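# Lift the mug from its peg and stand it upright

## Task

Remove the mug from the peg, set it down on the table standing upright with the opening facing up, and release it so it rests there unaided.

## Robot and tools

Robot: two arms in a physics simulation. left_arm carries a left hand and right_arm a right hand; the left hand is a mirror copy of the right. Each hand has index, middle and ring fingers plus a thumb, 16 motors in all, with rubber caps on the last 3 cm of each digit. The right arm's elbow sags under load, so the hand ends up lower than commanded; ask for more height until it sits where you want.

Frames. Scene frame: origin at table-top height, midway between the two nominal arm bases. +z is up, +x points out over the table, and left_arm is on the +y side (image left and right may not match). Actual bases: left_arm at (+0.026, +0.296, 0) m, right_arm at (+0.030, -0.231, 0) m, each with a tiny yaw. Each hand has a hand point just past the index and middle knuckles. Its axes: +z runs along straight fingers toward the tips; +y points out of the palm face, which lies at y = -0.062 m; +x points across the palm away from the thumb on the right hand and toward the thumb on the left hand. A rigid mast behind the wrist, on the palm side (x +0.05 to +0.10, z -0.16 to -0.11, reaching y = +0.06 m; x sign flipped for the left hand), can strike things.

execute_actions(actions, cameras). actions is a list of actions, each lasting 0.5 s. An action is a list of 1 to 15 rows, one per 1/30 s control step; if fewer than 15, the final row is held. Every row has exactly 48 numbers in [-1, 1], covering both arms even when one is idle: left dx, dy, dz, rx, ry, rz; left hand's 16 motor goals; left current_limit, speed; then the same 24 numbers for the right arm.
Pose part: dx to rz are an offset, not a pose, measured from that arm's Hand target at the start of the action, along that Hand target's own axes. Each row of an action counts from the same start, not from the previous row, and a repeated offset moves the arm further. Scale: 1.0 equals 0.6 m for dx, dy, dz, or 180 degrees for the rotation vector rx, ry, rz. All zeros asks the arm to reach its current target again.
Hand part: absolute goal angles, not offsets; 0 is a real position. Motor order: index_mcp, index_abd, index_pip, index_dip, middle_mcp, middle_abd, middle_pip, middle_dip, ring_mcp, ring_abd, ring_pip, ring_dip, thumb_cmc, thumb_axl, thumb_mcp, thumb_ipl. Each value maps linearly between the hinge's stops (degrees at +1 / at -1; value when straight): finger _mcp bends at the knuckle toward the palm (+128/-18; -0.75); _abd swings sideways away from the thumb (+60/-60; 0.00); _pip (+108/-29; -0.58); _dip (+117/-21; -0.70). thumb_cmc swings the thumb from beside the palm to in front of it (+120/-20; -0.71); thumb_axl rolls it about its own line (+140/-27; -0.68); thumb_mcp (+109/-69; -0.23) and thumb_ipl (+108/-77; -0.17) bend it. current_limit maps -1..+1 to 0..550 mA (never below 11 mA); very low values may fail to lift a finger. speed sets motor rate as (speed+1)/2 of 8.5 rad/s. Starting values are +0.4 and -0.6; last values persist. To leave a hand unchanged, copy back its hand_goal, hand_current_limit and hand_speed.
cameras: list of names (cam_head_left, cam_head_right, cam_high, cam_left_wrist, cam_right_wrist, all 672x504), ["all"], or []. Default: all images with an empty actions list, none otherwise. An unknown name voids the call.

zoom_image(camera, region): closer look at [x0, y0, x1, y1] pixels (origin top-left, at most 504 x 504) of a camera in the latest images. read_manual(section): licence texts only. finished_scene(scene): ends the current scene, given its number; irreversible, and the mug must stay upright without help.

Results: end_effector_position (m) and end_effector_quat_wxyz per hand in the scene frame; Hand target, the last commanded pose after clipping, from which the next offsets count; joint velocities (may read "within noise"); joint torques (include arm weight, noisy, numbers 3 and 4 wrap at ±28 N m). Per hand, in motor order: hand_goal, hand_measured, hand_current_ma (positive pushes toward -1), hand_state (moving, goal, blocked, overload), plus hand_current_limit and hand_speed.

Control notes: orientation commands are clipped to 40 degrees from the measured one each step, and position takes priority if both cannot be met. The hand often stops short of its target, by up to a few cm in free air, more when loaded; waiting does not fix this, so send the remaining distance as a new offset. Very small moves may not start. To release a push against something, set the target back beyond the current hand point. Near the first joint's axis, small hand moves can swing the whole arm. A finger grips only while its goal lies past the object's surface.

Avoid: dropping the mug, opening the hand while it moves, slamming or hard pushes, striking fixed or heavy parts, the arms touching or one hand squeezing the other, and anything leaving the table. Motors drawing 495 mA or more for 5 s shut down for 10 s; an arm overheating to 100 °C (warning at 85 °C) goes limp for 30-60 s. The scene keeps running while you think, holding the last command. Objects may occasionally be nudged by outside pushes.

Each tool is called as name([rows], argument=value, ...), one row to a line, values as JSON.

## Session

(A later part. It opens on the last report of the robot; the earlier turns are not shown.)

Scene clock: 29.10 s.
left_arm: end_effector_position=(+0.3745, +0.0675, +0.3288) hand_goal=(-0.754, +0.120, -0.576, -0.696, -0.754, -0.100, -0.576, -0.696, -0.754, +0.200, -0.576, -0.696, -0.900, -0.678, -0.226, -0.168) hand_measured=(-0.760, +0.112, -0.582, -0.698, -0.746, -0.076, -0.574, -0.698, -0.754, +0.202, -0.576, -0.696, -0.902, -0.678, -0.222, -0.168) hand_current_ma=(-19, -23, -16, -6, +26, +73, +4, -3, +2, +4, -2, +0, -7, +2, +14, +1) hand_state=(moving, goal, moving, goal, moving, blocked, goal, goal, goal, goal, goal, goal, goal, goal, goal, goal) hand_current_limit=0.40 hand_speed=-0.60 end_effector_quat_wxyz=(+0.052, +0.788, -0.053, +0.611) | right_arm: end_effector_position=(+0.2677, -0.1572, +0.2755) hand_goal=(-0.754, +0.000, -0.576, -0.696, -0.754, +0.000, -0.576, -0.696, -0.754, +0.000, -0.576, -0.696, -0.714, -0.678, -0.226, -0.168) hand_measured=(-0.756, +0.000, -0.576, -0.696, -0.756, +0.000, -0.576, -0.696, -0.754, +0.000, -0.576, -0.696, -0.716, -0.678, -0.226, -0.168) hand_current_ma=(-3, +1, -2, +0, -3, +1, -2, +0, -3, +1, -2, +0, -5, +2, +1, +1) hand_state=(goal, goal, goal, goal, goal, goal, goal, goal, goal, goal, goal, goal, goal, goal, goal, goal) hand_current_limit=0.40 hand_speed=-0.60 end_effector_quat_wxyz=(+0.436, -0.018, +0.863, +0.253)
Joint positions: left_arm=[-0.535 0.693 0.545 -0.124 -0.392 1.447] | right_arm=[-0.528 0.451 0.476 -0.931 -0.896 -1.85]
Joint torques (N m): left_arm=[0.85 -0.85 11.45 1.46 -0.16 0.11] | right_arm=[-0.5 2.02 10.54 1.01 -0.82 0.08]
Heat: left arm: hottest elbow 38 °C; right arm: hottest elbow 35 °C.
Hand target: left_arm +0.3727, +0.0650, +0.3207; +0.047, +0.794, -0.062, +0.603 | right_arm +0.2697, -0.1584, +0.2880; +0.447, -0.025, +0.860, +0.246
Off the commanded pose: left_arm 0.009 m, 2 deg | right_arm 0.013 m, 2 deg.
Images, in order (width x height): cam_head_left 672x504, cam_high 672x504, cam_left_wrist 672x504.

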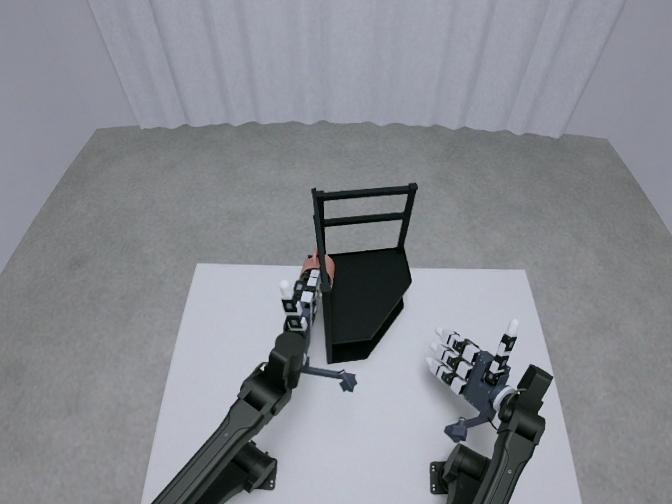

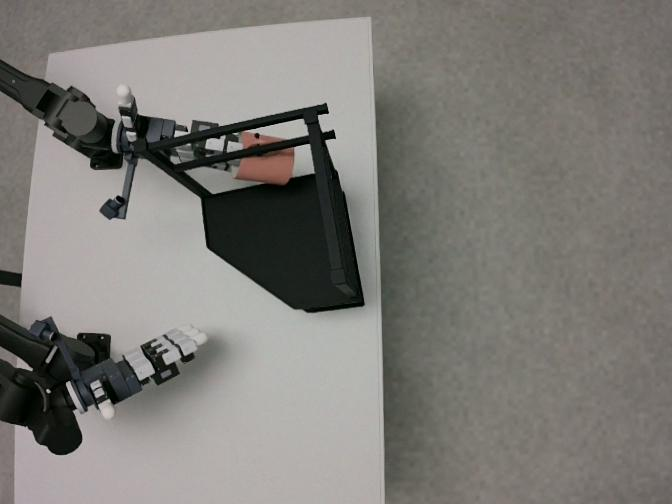

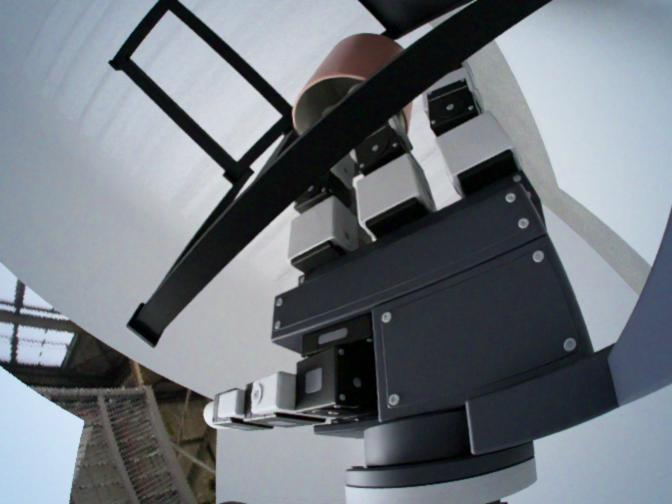

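execute_actions([
  [[0.0175,-0.0041,0.0327,0,0,0,-0.754,0.1,-0.576,-0.696,-0.754,-0.08,-0.576,-0.696,-0.754,0.2,-0.576,-0.696,-0.9,-0.678,-0.226,-0.168,0.4,-0.6,0,0,0,0,0,0,-0.754,0,-0.576,-0.696,-0.754,0,-0.576,-0.696,-0.754,0,-0.576,-0.696,-0.714,-0.678,-0.226,-0.168,0.4,-0.6]],
], cameras=["cam_high","cam_head_left","cam_left_wrist"])

zoom_image(camera="cam_high", region=[140, 90, 340, 210])

zoom_image(camera="cam_left_wrist", region=[230, 0, 470, 200])

zoom_image(camera="cam_head_left", region=[260, 230, 360, 330])

Scene clock: 31.90 s.
left_arm: end_effector_position=(+0.3864, +0.0659, +0.3108) hand_goal=(-0.754, +0.100, -0.576, -0.696, -0.754, -0.080, -0.576, -0.696, -0.754, +0.200, -0.576, -0.696, -0.900, -0.678, -0.226, -0.168) hand_measured=(-0.756, +0.094, -0.580, -0.698, -0.754, -0.090, -0.574, -0.698, -0.754, +0.202, -0.576, -0.696, -0.902, -0.678, -0.222, -0.168) hand_current_ma=(-8, -17, -9, -6, +2, -31, +3, -3, +2, +4, -2, +0, -7, +2, +13, +1) hand_state=(goal, goal, goal, goal, goal, goal, goal, goal, goal, goal, goal, goal, goal, goal, goal, goal) hand_current_limit=0.40 hand_speed=-0.60 end_effector_quat_wxyz=(+0.047, +0.800, -0.062, +0.595) | right_arm: end_effector_position=(+0.2677, -0.1572, +0.2755) hand_goal=(-0.754, +0.000, -0.576, -0.696, -0.754, +0.000, -0.576, -0.696, -0.754, +0.000, -0.576, -0.696, -0.714, -0.678, -0.226, -0.168) hand_measured=(-0.756, +0.000, -0.576, -0.696, -0.756, +0.000, -0.576, -0.696, -0.754, +0.000, -0.576, -0.696, -0.716, -0.678, -0.226, -0.168) hand_current_ma=(-3, +1, -2, +0, -3, +1, -2, +0, -3, +1, -2, +0, -5, +2, +1, +1) hand_state=(goal, goal, goal, goal, goal, goal, goal, goal, goal, goal, goal, goal, goal, goal, goal, goal) hand_current_limit=0.40 hand_speed=-0.60 end_effector_quat_wxyz=(+0.436, -0.018, +0.863, +0.253)
Joint positions: left_arm=[-0.507 0.748 0.546 -0.109 -0.358 1.457] | right_arm=[-0.528 0.451 0.476 -0.931 -0.896 -1.85]
Joint torques (N m): left_arm=[2.55 -0.44 14.46 2.21 0.15 0.14] | right_arm=[-0.5 1.38 10.22 0.91 -0.83 0.07]
Heat: left arm: hottest elbow 38 °C; right arm: hottest elbow 35 °C.
Hand target: left_arm +0.3945, +0.0640, +0.3256; +0.047, +0.794, -0.062, +0.603 | right_arm +0.2697, -0.1584, +0.2880; +0.447, -0.025, +0.860, +0.246
Off the commanded pose: left_arm 0.017 m, 1 deg | right_arm 0.013 m, 2 deg.
Images, in order (width x height): cam_head_left 672x504, cam_high 672x504, cam_left_wrist 672x504.

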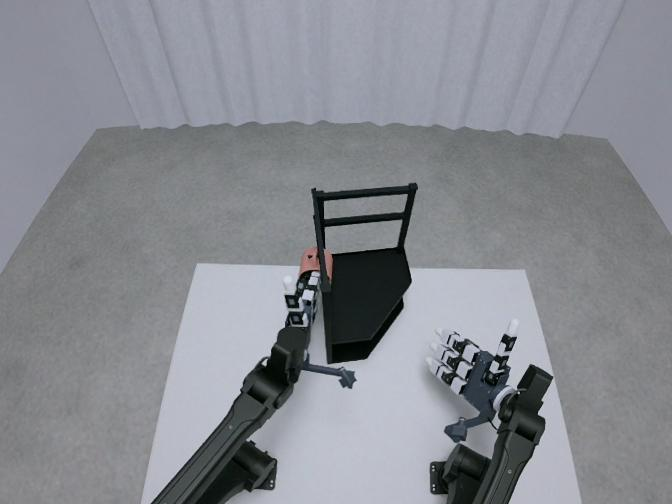

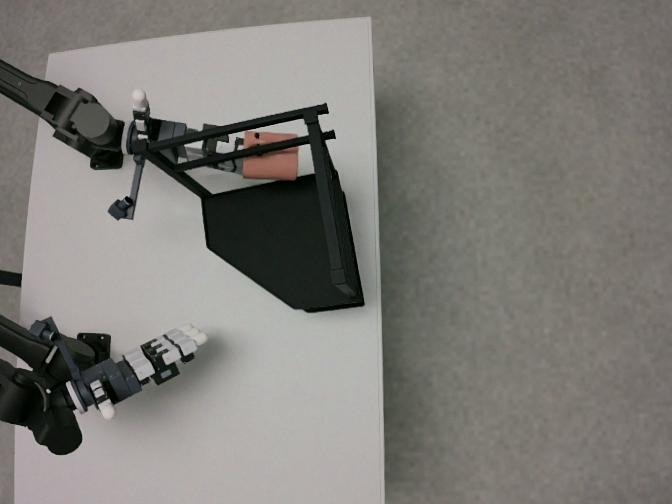

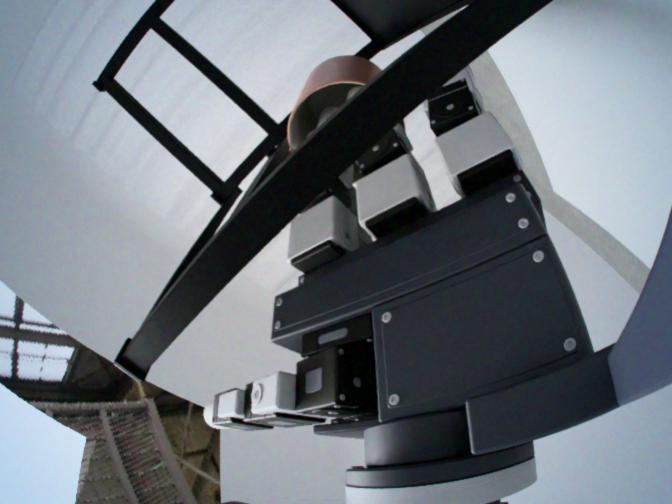

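Scaled by 2.520.

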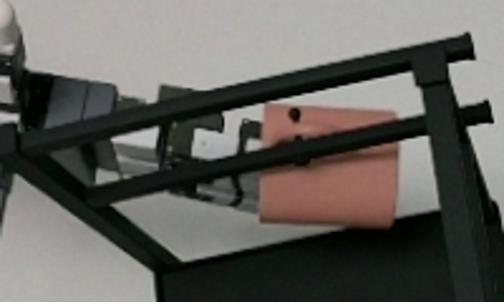

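Scaled by 2.100 from the camera's 672x504 image, which has a finer 960x720 frame.

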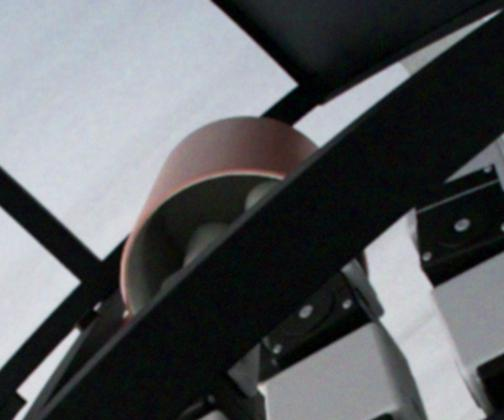

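Scaled by 5.040.

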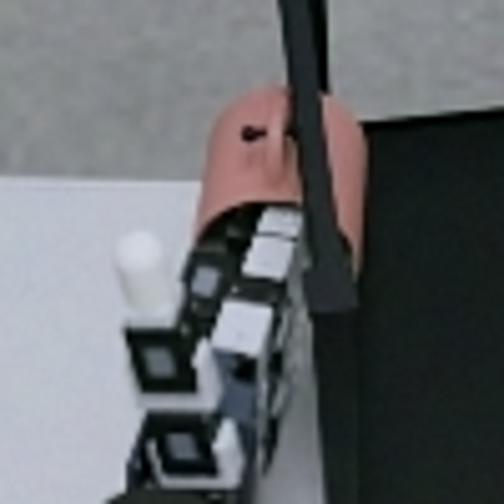

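execute_actions([
  [[0.013,-0.0009,0.0241,0,0,0,-0.754,0.1,-0.576,-0.696,-0.754,-0.08,-0.576,-0.696,-0.754,0.2,-0.576,-0.696,-0.9,-0.678,-0.226,-0.168,0.4,-0.6,0,0,0,0,0,0,-0.754,0,-0.576,-0.696,-0.754,0,-0.576,-0.696,-0.754,0,-0.576,-0.696,-0.714,-0.678,-0.226,-0.168,0.4,-0.6]],
], cameras=["cam_high","cam_head_left","cam_left_wrist"])

zoom_image(camera="cam_high", region=[140, 90, 340, 210])

zoom_image(camera="cam_left_wrist", region=[230, 0, 470, 200])

zoom_image(camera="cam_head_left", region=[260, 230, 360, 330])

Scene clock: 33.40 s.
left_arm: end_effector_position=(+0.3998, +0.0635, +0.3095) hand_goal=(-0.754, +0.100, -0.576, -0.696, -0.754, -0.080, -0.576, -0.696, -0.754, +0.200, -0.576, -0.696, -0.900, -0.678, -0.226, -0.168) hand_measured=(-0.756, +0.094, -0.578, -0.698, -0.754, -0.090, -0.574, -0.698, -0.754, +0.202, -0.576, -0.696, -0.902, -0.678, -0.222, -0.168) hand_current_ma=(-7, -16, -9, -6, +3, -29, +3, -3, +2, +4, -2, +0, -7, +2, +13, +1) hand_state=(goal, goal, goal, goal, goal, goal, goal, goal, goal, goal, goal, goal, goal, goal, goal, goal) hand_current_limit=0.40 hand_speed=-0.60 end_effector_quat_wxyz=(+0.047, +0.802, -0.065, +0.592) | right_arm: end_effector_position=(+0.2677, -0.1572, +0.2755) hand_goal=(-0.754, +0.000, -0.576, -0.696, -0.754, +0.000, -0.576, -0.696, -0.754, +0.000, -0.576, -0.696, -0.714, -0.678, -0.226, -0.168) hand_measured=(-0.756, +0.000, -0.576, -0.696, -0.756, +0.000, -0.576, -0.696, -0.754, +0.000, -0.576, -0.696, -0.716, -0.678, -0.226, -0.168) hand_current_ma=(-3, +1, -2, +0, -3, +1, -2, +0, -3, +1, -2, +0, -5, +2, +1, +1) hand_state=(goal, goal, goal, goal, goal, goal, goal, goal, goal, goal, goal, goal, goal, goal, goal, goal) hand_current_limit=0.40 hand_speed=-0.60 end_effector_quat_wxyz=(+0.436, -0.018, +0.863, +0.253)
Joint positions: left_arm=[-0.485 0.797 0.569 -0.09 -0.333 1.466] | right_arm=[-0.528 0.451 0.476 -0.931 -0.896 -1.85]
Joint torques (N m): left_arm=[2.32 -0.73 14.86 2.44 0.11 0.12] | right_arm=[-0.85 2.26 10.39 0.8 -0.83 0.03]
Heat: left arm: hottest elbow 38 °C; right arm: hottest elbow 35 °C.
Hand target: left_arm +0.4104, +0.0621, +0.3291; +0.047, +0.794, -0.062, +0.603 | right_arm +0.2697, -0.1584, +0.2880; +0.447, -0.025, +0.860, +0.246
Off the commanded pose: left_arm 0.022 m, 2 deg | right_arm 0.013 m, 2 deg.
Images, in order (width x height): cam_head_left 672x504, cam_high 672x504, cam_left_wrist 672x504.

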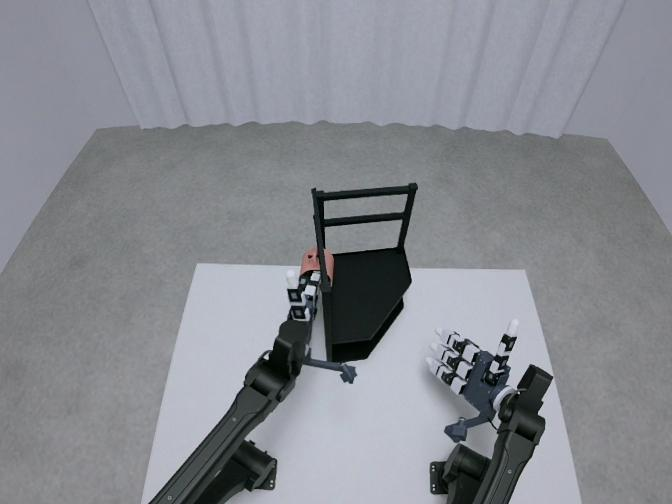

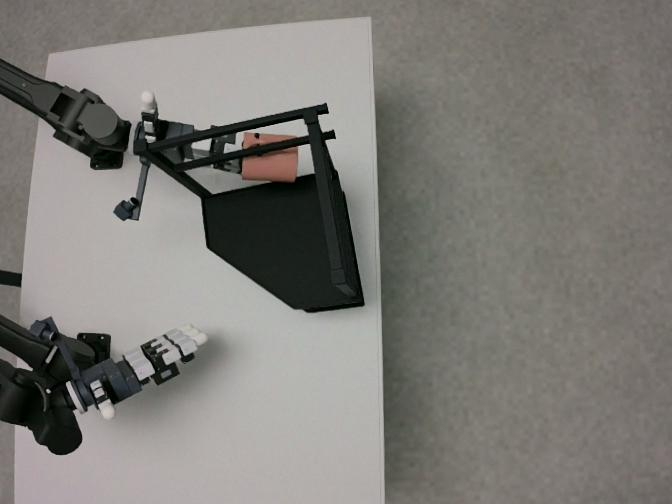

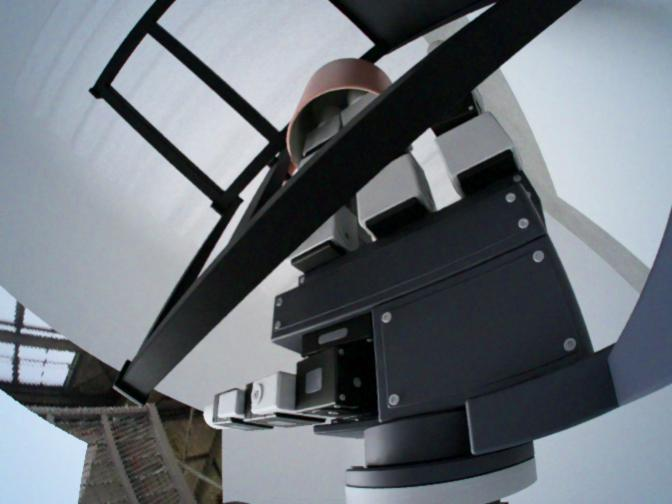

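Scaled by 2.520.

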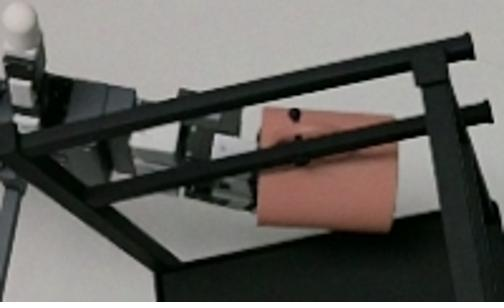

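Scaled by 2.100 from the camera's 672x504 image, which has a finer 960x720 frame.

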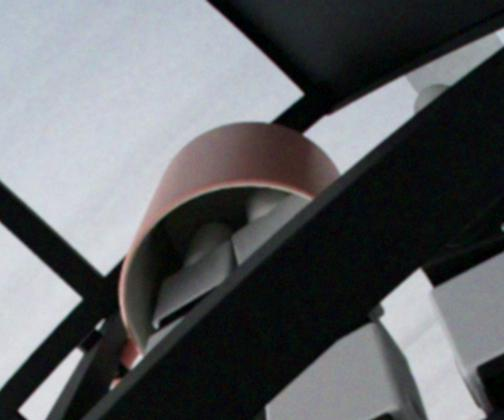

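Scaled by 5.040.

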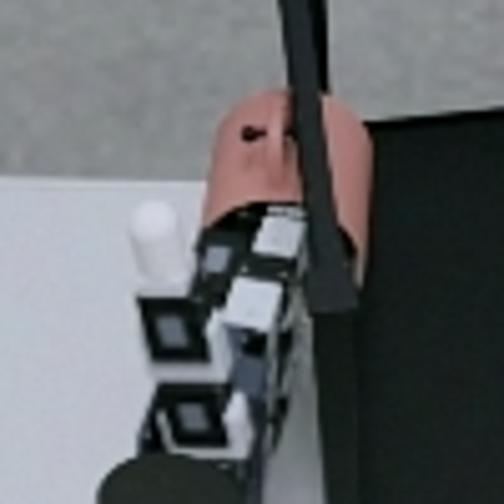

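execute_actions([
  [[0,0,0,0,0,0,-0.754,-0.25,-0.576,-0.696,-0.754,0.1,-0.576,-0.696,-0.754,0.2,-0.576,-0.696,-0.9,-0.678,-0.226,-0.168,0.7,-0.8,0,0,0,0,0,0,-0.754,0,-0.576,-0.696,-0.754,0,-0.576,-0.696,-0.754,0,-0.576,-0.696,-0.714,-0.678,-0.226,-0.168,0.4,-0.6]],
], cameras=["cam_high","cam_left_wrist"])

zoom_image(camera="cam_high", region=[140, 90, 340, 210])

zoom_image(camera="cam_left_wrist", region=[230, 0, 470, 200])

Scene clock: 34.77 s.
left_arm: end_effector_position=(+0.4001, +0.0633, +0.3113) hand_goal=(-0.754, -0.250, -0.576, -0.696, -0.754, +0.100, -0.576, -0.696, -0.754, +0.200, -0.576, -0.696, -0.900, -0.678, -0.226, -0.168) hand_measured=(-0.756, +0.044, -0.578, -0.698, -0.758, -0.046, -0.576, -0.698, -0.754, +0.202, -0.576, -0.696, -0.902, -0.678, -0.222, -0.168) hand_current_ma=(-4, +467, -7, -6, -11, -468, -1, -3, +2, +4, -2, +0, -7, +2, +13, +1) hand_state=(goal, blocked, goal, goal, goal, blocked, goal, goal, goal, goal, goal, goal, goal, goal, goal, goal) hand_current_limit=0.70 hand_speed=-0.80 end_effector_quat_wxyz=(+0.047, +0.801, -0.065, +0.593) | right_arm: end_effector_position=(+0.2677, -0.1572, +0.2755) hand_goal=(-0.754, +0.000, -0.576, -0.696, -0.754, +0.000, -0.576, -0.696, -0.754, +0.000, -0.576, -0.696, -0.714, -0.678, -0.226, -0.168) hand_measured=(-0.756, +0.000, -0.576, -0.696, -0.756, +0.000, -0.576, -0.696, -0.754, +0.000, -0.576, -0.696, -0.716, -0.678, -0.226, -0.168) hand_current_ma=(-3, +1, -2, +0, -3, +1, -2, +0, -3, +1, -2, +0, -5, +2, +1, +1) hand_state=(goal, goal, goal, goal, goal, goal, goal, goal, goal, goal, goal, goal, goal, goal, goal, goal) hand_current_limit=0.40 hand_speed=-0.60 end_effector_quat_wxyz=(+0.436, -0.018, +0.863, +0.253)
Joint positions: left_arm=[-0.485 0.797 0.572 -0.089 -0.333 1.466] | right_arm=[-0.528 0.451 0.476 -0.931 -0.896 -1.85]
Joint torques (N m): left_arm=[2.43 -0.67 14.63 2.29 0.11 0.11] | right_arm=[-0.56 2.26 10.43 0.66 -0.86 0.06]
Heat: left arm: hottest elbow 38 °C; right arm: hottest elbow 35 °C.
Hand target: left_arm +0.4104, +0.0620, +0.3291; +0.047, +0.794, -0.062, +0.603 | right_arm +0.2697, -0.1584, +0.2880; +0.447, -0.025, +0.860, +0.246
Off the commanded pose: left_arm 0.021 m, 2 deg | right_arm 0.013 m, 2 deg.
Images, in order (width x height): cam_high 672x504, cam_left_wrist 672x504.

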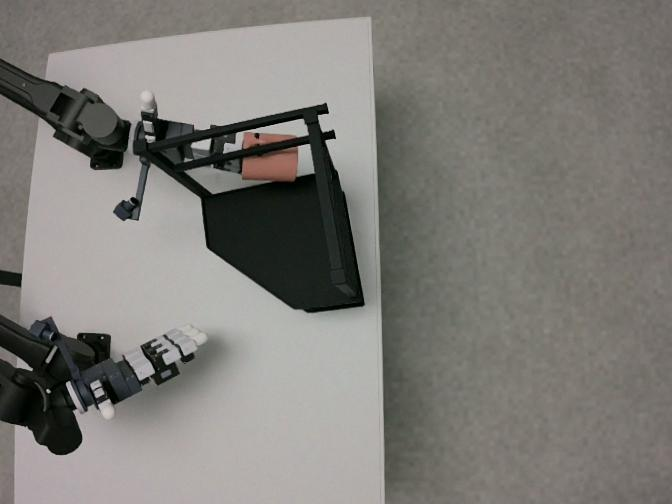

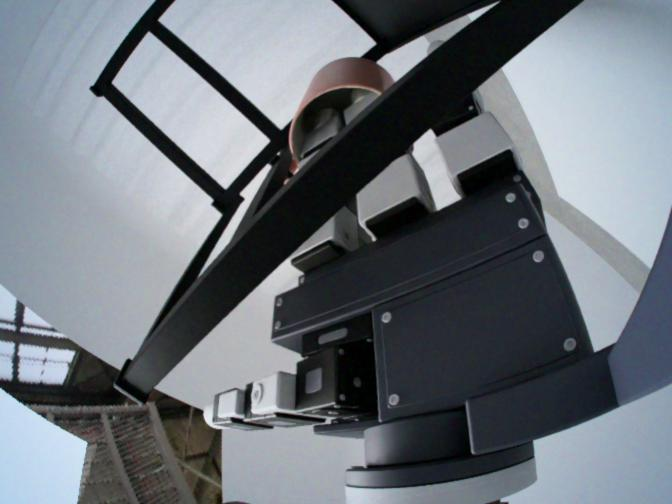

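Scaled by 2.520.

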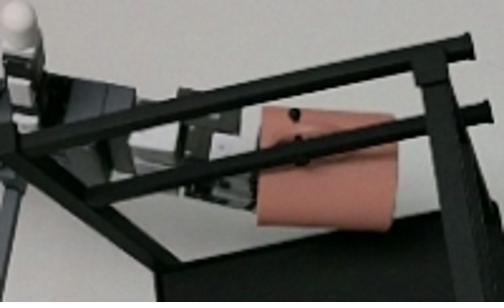

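Scaled by 2.100 from the camera's 672x504 image, which has a finer 960x720 frame.

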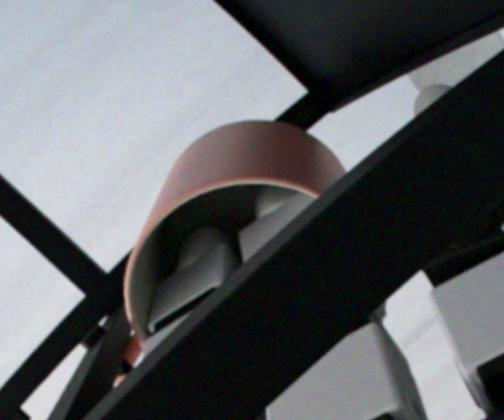

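execute_actions([
  [[0.001,0.0025,-0.062,0,0,0,-0.754,-0.25,-0.576,-0.696,-0.754,0.1,-0.576,-0.696,-0.754,0.2,-0.576,-0.696,-0.9,-0.678,-0.226,-0.168,0.7,-0.8,0,0,0,0,0,0,-0.754,0,-0.576,-0.696,-0.754,0,-0.576,-0.696,-0.754,0,-0.576,-0.696,-0.714,-0.678,-0.226,-0.168,0.4,-0.6]],
], cameras=["cam_high","cam_left_wrist","cam_head_left"])

zoom_image(camera="cam_high", region=[140, 90, 340, 210])

zoom_image(camera="cam_left_wrist", region=[230, 0, 470, 200])

zoom_image(camera="cam_head_left", region=[260, 230, 360, 330])

Scene clock: 36.30 s.
left_arm: end_effector_position=(+0.3799, +0.0699, +0.3215) hand_goal=(-0.754, -0.250, -0.576, -0.696, -0.754, +0.100, -0.576, -0.696, -0.754, +0.200, -0.576, -0.696, -0.900, -0.678, -0.226, -0.168) hand_measured=(-0.756, +0.046, -0.578, -0.700, -0.748, -0.016, -0.574, -0.698, -0.754, +0.202, -0.576, -0.696, -0.902, -0.678, -0.222, -0.168) hand_current_ma=(-9, +467, -6, -11, +18, -440, +7, -3, +2, +4, -2, +0, -7, +2, +13, +1) hand_state=(goal, blocked, goal, goal, goal, blocked, goal, goal, goal, goal, goal, goal, goal, goal, goal, goal) hand_current_limit=0.70 hand_speed=-0.80 end_effector_quat_wxyz=(+0.037, +0.802, -0.064, +0.593) | right_arm: end_effector_position=(+0.2677, -0.1572, +0.2755) hand_goal=(-0.754, +0.000, -0.576, -0.696, -0.754, +0.000, -0.576, -0.696, -0.754, +0.000, -0.576, -0.696, -0.714, -0.678, -0.226, -0.168) hand_measured=(-0.756, +0.000, -0.576, -0.696, -0.756, +0.000, -0.576, -0.696, -0.754, +0.000, -0.576, -0.696, -0.716, -0.678, -0.226, -0.168) hand_current_ma=(-3, +1, -2, +0, -3, +1, -2, +0, -3, +1, -2, +0, -5, +2, +1, +1) hand_state=(goal, goal, goal, goal, goal, goal, goal, goal, goal, goal, goal, goal, goal, goal, goal, goal) hand_current_limit=0.40 hand_speed=-0.60 end_effector_quat_wxyz=(+0.436, -0.018, +0.863, +0.253)
Joint positions: left_arm=[-0.516 0.711 0.571 -0.182 -0.379 1.466] | right_arm=[-0.528 0.451 0.476 -0.931 -0.896 -1.85]
Joint torques (N m): left_arm=[0.32 -2.9 13.34 1.7 -0.29 -0.05] | right_arm=[-0.32 1.85 10.29 0.94 -0.9 0.03]
Heat: left arm: hottest elbow 38 °C; right arm: hottest elbow 35 °C.
Hand target: left_arm +0.3749, +0.0661, +0.3397; +0.047, +0.794, -0.062, +0.603 | right_arm +0.2697, -0.1584, +0.2880; +0.447, -0.025, +0.860, +0.246
Off the commanded pose: left_arm 0.019 m, 2 deg | right_arm 0.013 m, 2 deg.
Images, in order (width x height): cam_head_left 672x504, cam_high 672x504, cam_left_wrist 672x504.

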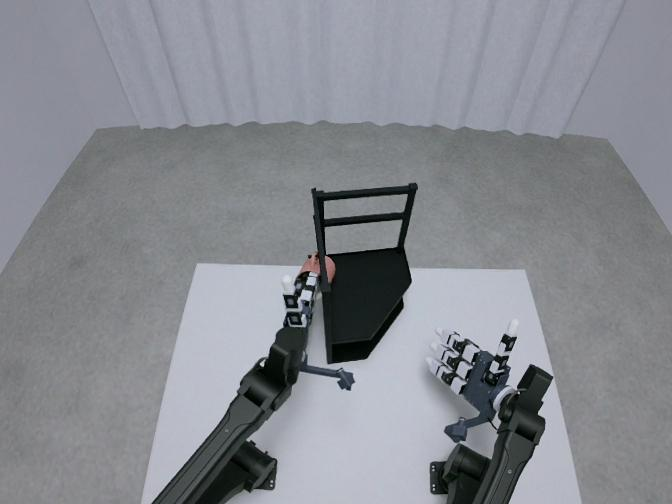

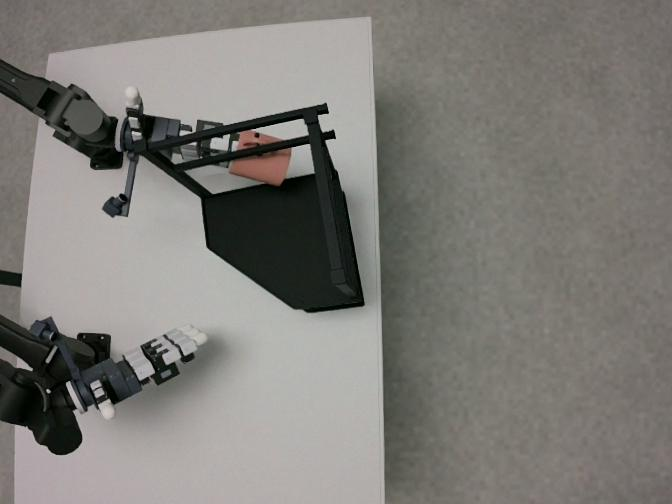

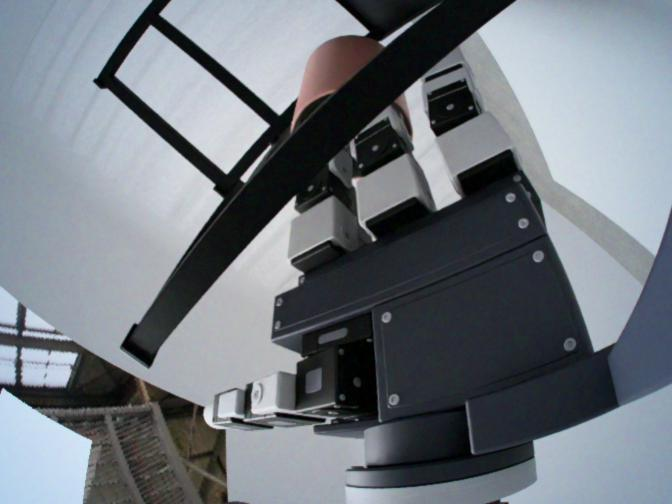

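Scaled by 2.520.

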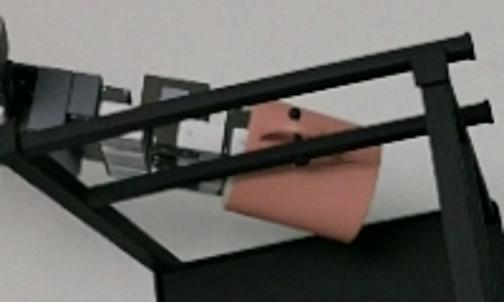

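Scaled by 2.100 from the camera's 672x504 image, which has a finer 960x720 frame.

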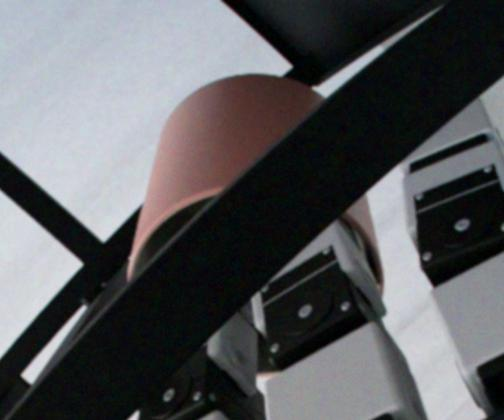

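Scaled by 5.040.

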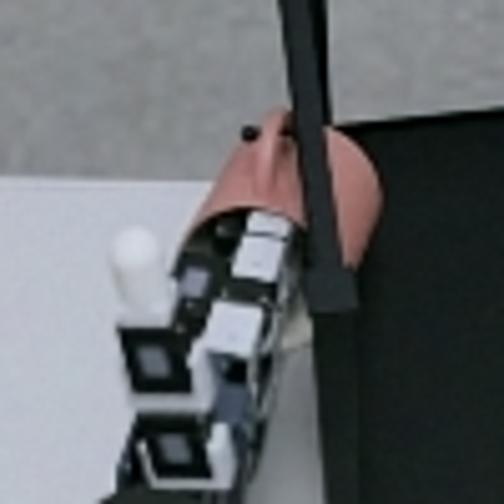

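execute_actions([
  [[0,0,0,0,0,0,-0.754,-0.25,-0.576,-0.696,-0.754,0.03,-0.576,-0.696,-0.754,-0.25,-0.576,-0.696,-0.9,-0.678,-0.226,-0.168,0.7,-0.8,0,0,0,0,0,0,-0.754,0,-0.576,-0.696,-0.754,0,-0.576,-0.696,-0.754,0,-0.576,-0.696,-0.714,-0.678,-0.226,-0.168,0.4,-0.6]],
  [[0,0,0,0,0,0,-0.754,-0.25,-0.576,-0.696,-0.754,-0.05,-0.576,-0.696,-0.754,-0.4,-0.576,-0.696,-0.9,-0.678,-0.226,-0.168,0.7,-0.8,0,0,0,0,0,0,-0.754,0,-0.576,-0.696,-0.754,0,-0.576,-0.696,-0.754,0,-0.576,-0.696,-0.714,-0.678,-0.226,-0.168,0.4,-0.6]],
], cameras=["cam_high","cam_left_wrist"])

zoom_image(camera="cam_high", region=[140, 90, 340, 210])

zoom_image(camera="cam_left_wrist", region=[230, 0, 470, 200])

Scene clock: 38.50 s.
left_arm: end_effector_position=(+0.3792, +0.0701, +0.3193) hand_goal=(-0.754, -0.250, -0.576, -0.696, -0.754, -0.050, -0.576, -0.696, -0.754, -0.400, -0.576, -0.696, -0.900, -0.678, -0.226, -0.168) hand_measured=(-0.756, +0.002, -0.578, -0.700, -0.750, -0.084, -0.574, -0.698, -0.752, -0.152, -0.576, -0.696, -0.902, -0.678, -0.222, -0.168) hand_current_ma=(-9, +467, -6, -11, +14, -111, +7, -3, +7, +467, +0, +0, -7, +2, +13, +1) hand_state=(goal, blocked, goal, goal, goal, blocked, goal, goal, goal, blocked, goal, goal, goal, goal, goal, goal) hand_current_limit=0.70 hand_speed=-0.80 end_effector_quat_wxyz=(+0.035, +0.804, -0.066, +0.590) | right_arm: end_effector_position=(+0.2677, -0.1572, +0.2755) hand_goal=(-0.754, +0.000, -0.576, -0.696, -0.754, +0.000, -0.576, -0.696, -0.754, +0.000, -0.576, -0.696, -0.714, -0.678, -0.226, -0.168) hand_measured=(-0.756, +0.000, -0.576, -0.696, -0.756, +0.000, -0.576, -0.696, -0.754, +0.000, -0.576, -0.696, -0.716, -0.678, -0.226, -0.168) hand_current_ma=(-3, +1, -2, +0, -3, +1, -2, +0, -3, +1, -2, +0, -5, +2, +1, +1) hand_state=(goal, goal, goal, goal, goal, goal, goal, goal, goal, goal, goal, goal, goal, goal, goal, goal) hand_current_limit=0.40 hand_speed=-0.60 end_effector_quat_wxyz=(+0.436, -0.018, +0.863, +0.253)
Joint positions: left_arm=[-0.517 0.71 0.571 -0.192 -0.38 1.466] | right_arm=[-0.528 0.451 0.476 -0.931 -0.896 -1.85]
Joint torques (N m): left_arm=[-0.15 -2.37 13.2 1.98 -0.26 -0.1] | right_arm=[-0.26 1.73 10.39 0.83 -0.85 0.05]
Heat: left arm: hottest elbow 38 °C; right arm: hottest elbow 36 °C.
Hand target: left_arm +0.3749, +0.0661, +0.3397; +0.047, +0.794, -0.062, +0.603 | right_arm +0.2697, -0.1584, +0.2880; +0.447, -0.025, +0.860, +0.246
Off the commanded pose: left_arm 0.021 m, 2 deg | right_arm 0.013 m, 2 deg.
Images, in order (width x height): cam_high 672x504, cam_left_wrist 672x504.

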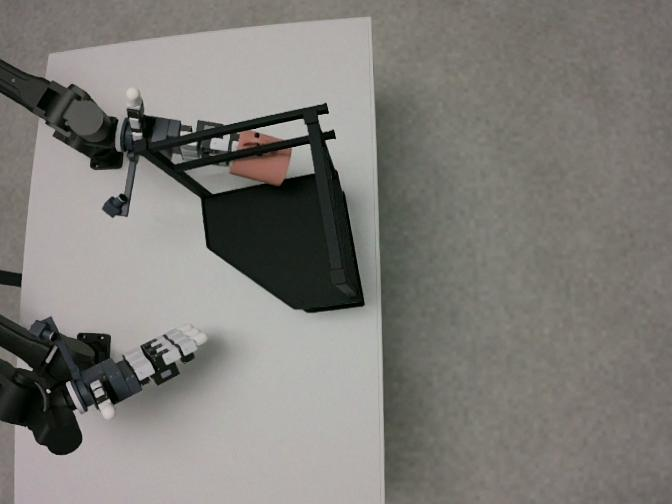

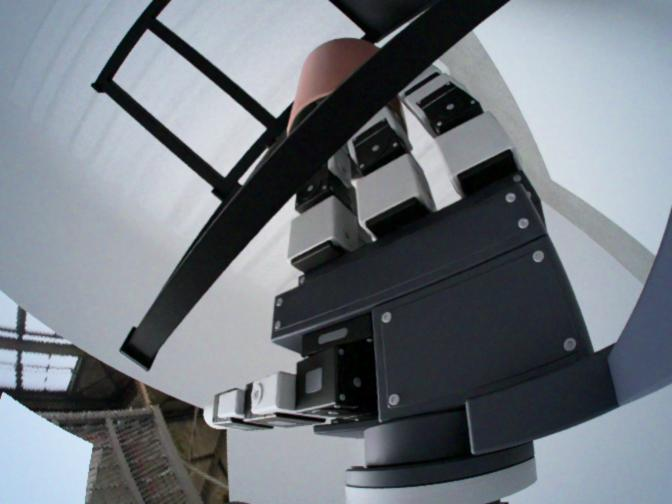

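Scaled by 2.520.

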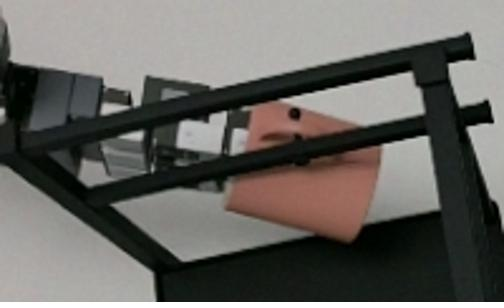

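Scaled by 2.100 from the camera's 672x504 image, which has a finer 960x720 frame.

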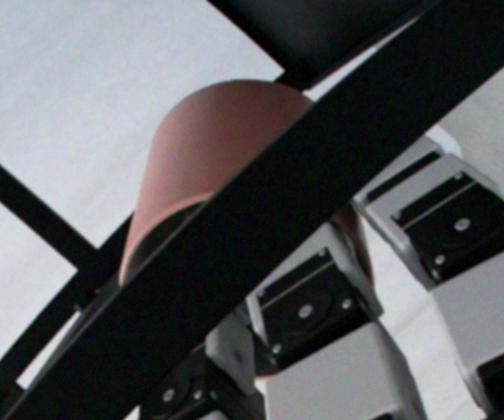

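execute_actions([
  [[0.0317,0,-0.0102,0,0.03,0,-0.754,-0.25,-0.576,-0.696,-0.754,-0.07,-0.576,-0.696,-0.754,-0.4,-0.576,-0.696,-0.9,-0.678,-0.226,-0.168,0.7,-0.8,0,0,0,0,0,0,-0.754,0,-0.576,-0.696,-0.754,0,-0.576,-0.696,-0.754,0,-0.576,-0.696,-0.714,-0.678,-0.226,-0.168,0.4,-0.6]],
], cameras=["cam_high","cam_left_wrist","cam_head_left"])

zoom_image(camera="cam_high", region=[140, 90, 340, 210])

zoom_image(camera="cam_head_left", region=[260, 230, 360, 330])

Scene clock: 39.80 s.
left_arm: end_effector_position=(+0.3771, +0.0704, +0.3170) hand_goal=(-0.754, -0.250, -0.576, -0.696, -0.754, -0.070, -0.576, -0.696, -0.754, -0.400, -0.576, -0.696, -0.900, -0.678, -0.226, -0.168) hand_measured=(-0.758, -0.006, -0.578, -0.700, -0.750, -0.098, -0.574, -0.698, -0.750, -0.156, -0.574, -0.696, -0.902, -0.678, -0.222, -0.168) hand_current_ma=(-11, +467, -6, -11, +14, -87, +7, -3, +14, +467, +3, +0, -7, +2, +13, +1) hand_state=(goal, blocked, goal, goal, goal, blocked, goal, goal, goal, blocked, goal, goal, goal, goal, goal, goal) hand_current_limit=0.70 hand_speed=-0.80 end_effector_quat_wxyz=(+0.031, +0.796, -0.068, +0.601) | right_arm: end_effector_position=(+0.2677, -0.1572, +0.2755) hand_goal=(-0.754, +0.000, -0.576, -0.696, -0.754, +0.000, -0.576, -0.696, -0.754, +0.000, -0.576, -0.696, -0.714, -0.678, -0.226, -0.168) hand_measured=(-0.756, +0.000, -0.576, -0.696, -0.756, +0.000, -0.576, -0.696, -0.754, +0.000, -0.576, -0.696, -0.716, -0.678, -0.226, -0.168) hand_current_ma=(-3, +1, -2, +0, -3, +1, -2, +0, -3, +1, -2, +0, -5, +2, +1, +1) hand_state=(goal, goal, goal, goal, goal, goal, goal, goal, goal, goal, goal, goal, goal, goal, goal, goal) hand_current_limit=0.40 hand_speed=-0.60 end_effector_quat_wxyz=(+0.436, -0.018, +0.863, +0.253)
Joint positions: left_arm=[-0.523 0.703 0.548 -0.149 -0.392 1.486] | right_arm=[-0.528 0.451 0.476 -0.931 -0.896 -1.85]
Joint torques (N m): left_arm=[0.15 -3.9 13.81 3.81 -0.38 0.09] | right_arm=[-0.32 2.55 10.44 0.98 -0.81 0.06]
Heat: left arm: hottest elbow 38 °C; right arm: hottest elbow 36 °C.
Hand target: left_arm +0.3741, +0.0662, +0.3597; +0.050, +0.764, -0.060, +0.640 | right_arm +0.2697, -0.1584, +0.2880; +0.447, -0.025, +0.860, +0.246
Off the commanded pose: left_arm 0.043 m, 6 deg | right_arm 0.013 m, 2 deg.
Images, in order (width x height): cam_head_left 672x504, cam_high 672x504, cam_left_wrist 672x504.

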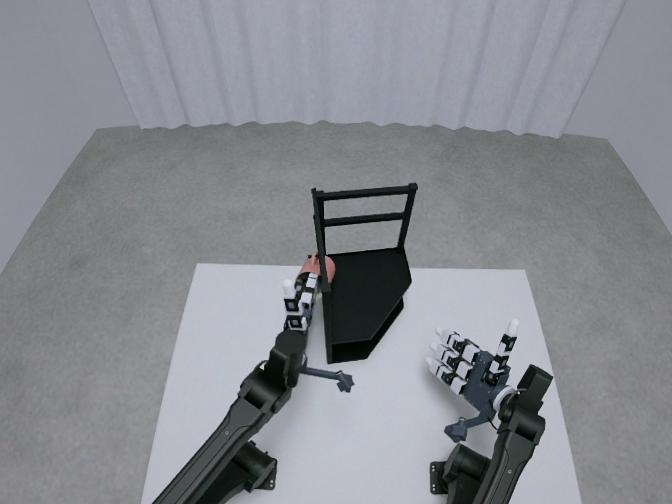

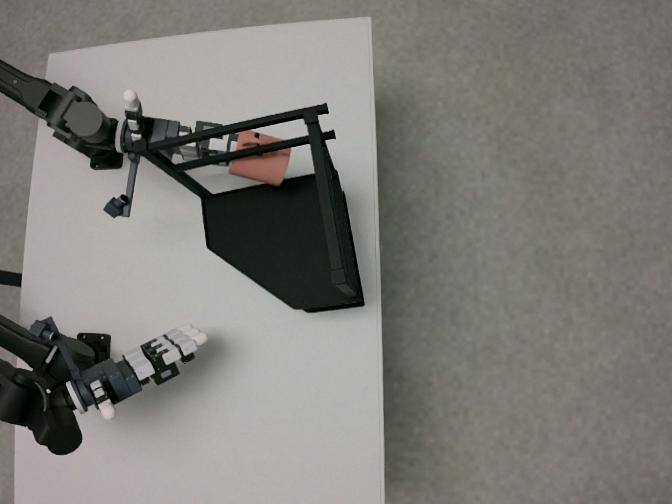

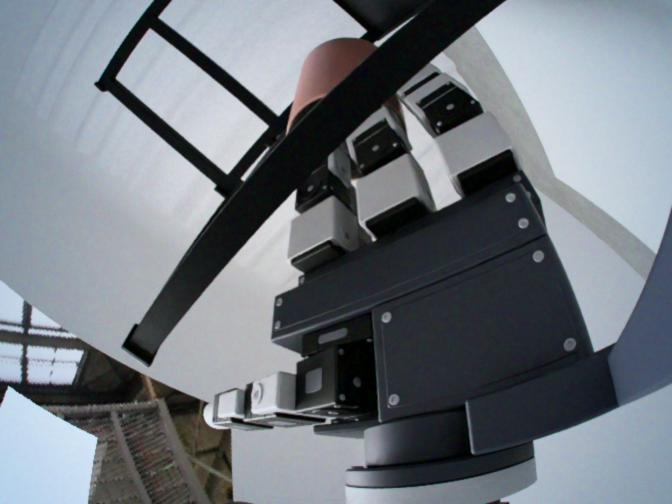

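Scaled by 2.520.

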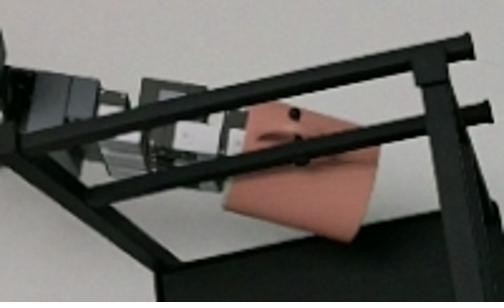

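Scaled by 5.040.

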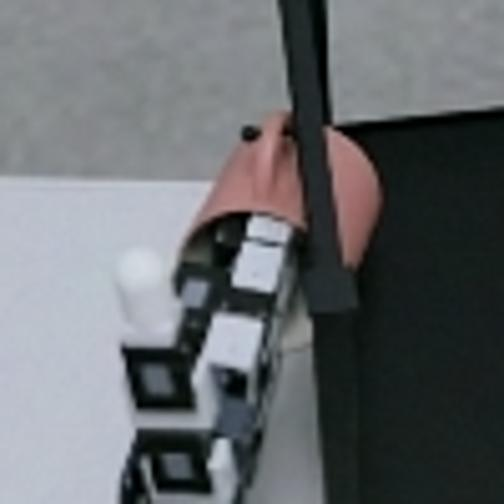

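execute_actions([
  [[0.047,0,-0.01,0,0.01,0,-0.754,-0.25,-0.576,-0.696,-0.754,-0.07,-0.576,-0.696,-0.754,-0.4,-0.576,-0.696,-0.9,-0.678,-0.226,-0.168,0.7,-0.8,0,0,0,0,0,0,-0.754,0,-0.576,-0.696,-0.754,0,-0.576,-0.696,-0.754,0,-0.576,-0.696,-0.714,-0.678,-0.226,-0.168,0.4,-0.6]],
], cameras=["cam_high","cam_left_wrist","cam_head_left"])

zoom_image(camera="cam_high", region=[140, 90, 340, 210])

zoom_image(camera="cam_head_left", region=[260, 230, 360, 330])

Scene clock: 40.97 s.
left_arm: end_effector_position=(+0.3735, +0.0726, +0.3242) hand_goal=(-0.754, -0.250, -0.576, -0.696, -0.754, -0.070, -0.576, -0.696, -0.754, -0.400, -0.576, -0.696, -0.900, -0.678, -0.226, -0.168) hand_measured=(-0.758, -0.006, -0.578, -0.700, -0.750, -0.098, -0.574, -0.698, -0.748, -0.156, -0.574, -0.696, -0.902, -0.678, -0.222, -0.168) hand_current_ma=(-12, +467, -6, -11, +10, -87, +7, -3, +18, +467, +6, +0, -7, +2, +13, +1) hand_state=(goal, blocked, goal, goal, goal, blocked, goal, goal, goal, blocked, goal, goal, goal, goal, goal, goal) hand_current_limit=0.70 hand_speed=-0.80 end_effector_quat_wxyz=(+0.029, +0.790, -0.071, +0.609) | right_arm: end_effector_position=(+0.2677, -0.1572, +0.2755) hand_goal=(-0.754, +0.000, -0.576, -0.696, -0.754, +0.000, -0.576, -0.696, -0.754, +0.000, -0.576, -0.696, -0.714, -0.678, -0.226, -0.168) hand_measured=(-0.756, +0.000, -0.576, -0.696, -0.756, +0.000, -0.576, -0.696, -0.754, +0.000, -0.576, -0.696, -0.716, -0.678, -0.226, -0.168) hand_current_ma=(-3, +1, -2, +0, -3, +1, -2, +0, -3, +1, -2, +0, -5, +2, +1, +1) hand_state=(goal, goal, goal, goal, goal, goal, goal, goal, goal, goal, goal, goal, goal, goal, goal, goal) hand_current_limit=0.40 hand_speed=-0.60 end_effector_quat_wxyz=(+0.436, -0.018, +0.863, +0.253)
Joint positions: left_arm=[-0.524 0.681 0.548 -0.149 -0.396 1.501] | right_arm=[-0.528 0.451 0.476 -0.931 -0.896 -1.85]
Joint torques (N m): left_arm=[0.15 -3.49 17.77 2.91 -0.32 0.05] | right_arm=[-0.15 1.79 10.33 0.76 -0.84 0.02]
Heat: left arm: hottest elbow 38 °C; right arm: hottest elbow 36 °C.
Hand target: left_arm +0.3732, +0.0664, +0.3885; +0.051, +0.754, -0.059, +0.652 | right_arm +0.2697, -0.1584, +0.2880; +0.447, -0.025, +0.860, +0.246
Off the commanded pose: left_arm 0.065 m, 7 deg | right_arm 0.013 m, 2 deg.
Images, in order (width x height): cam_head_left 672x504, cam_high 672x504, cam_left_wrist 672x504.

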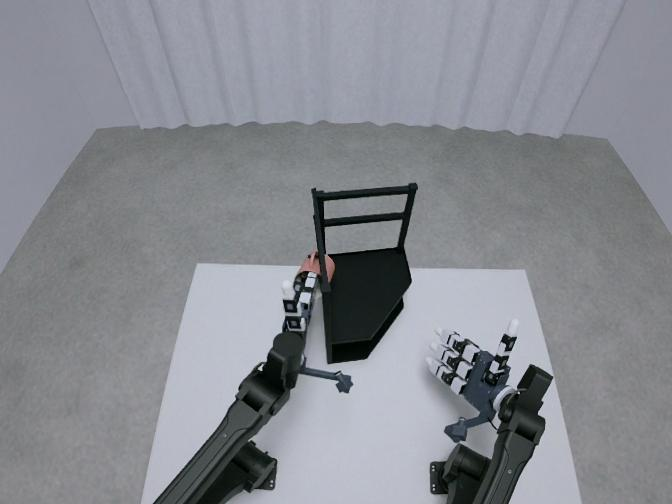

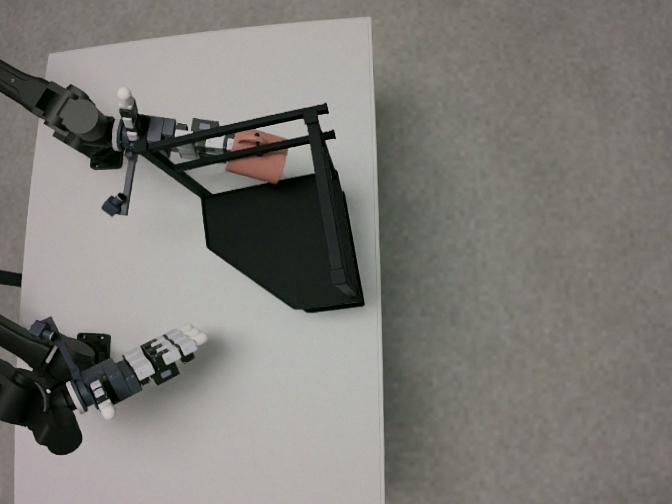

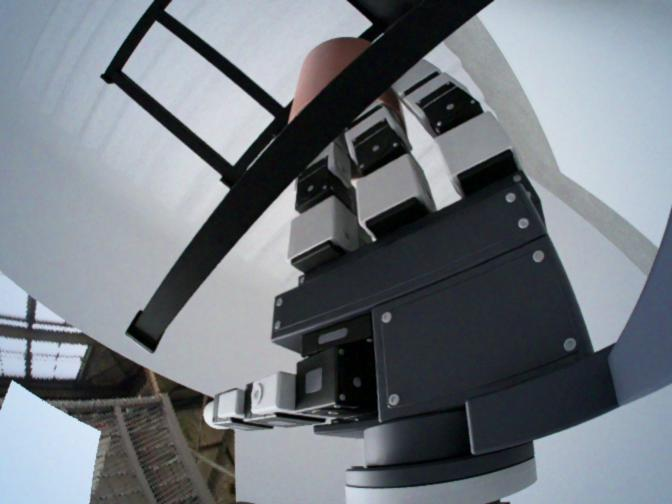

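Scaled by 2.520.

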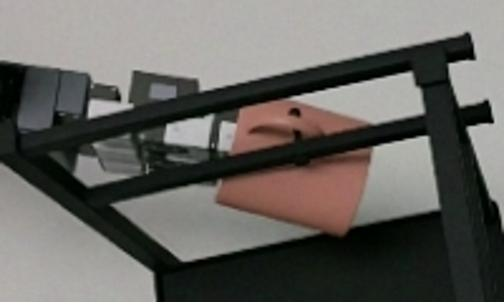

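Scaled by 5.040.

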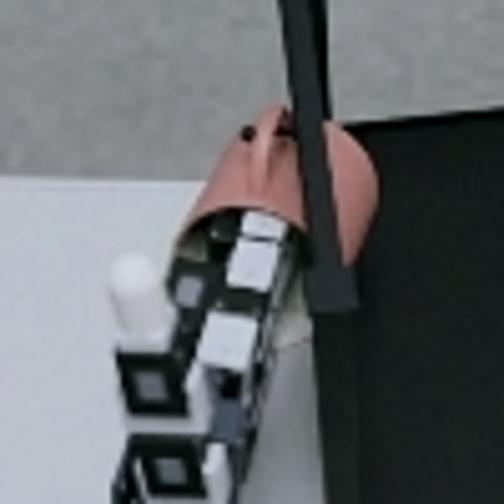

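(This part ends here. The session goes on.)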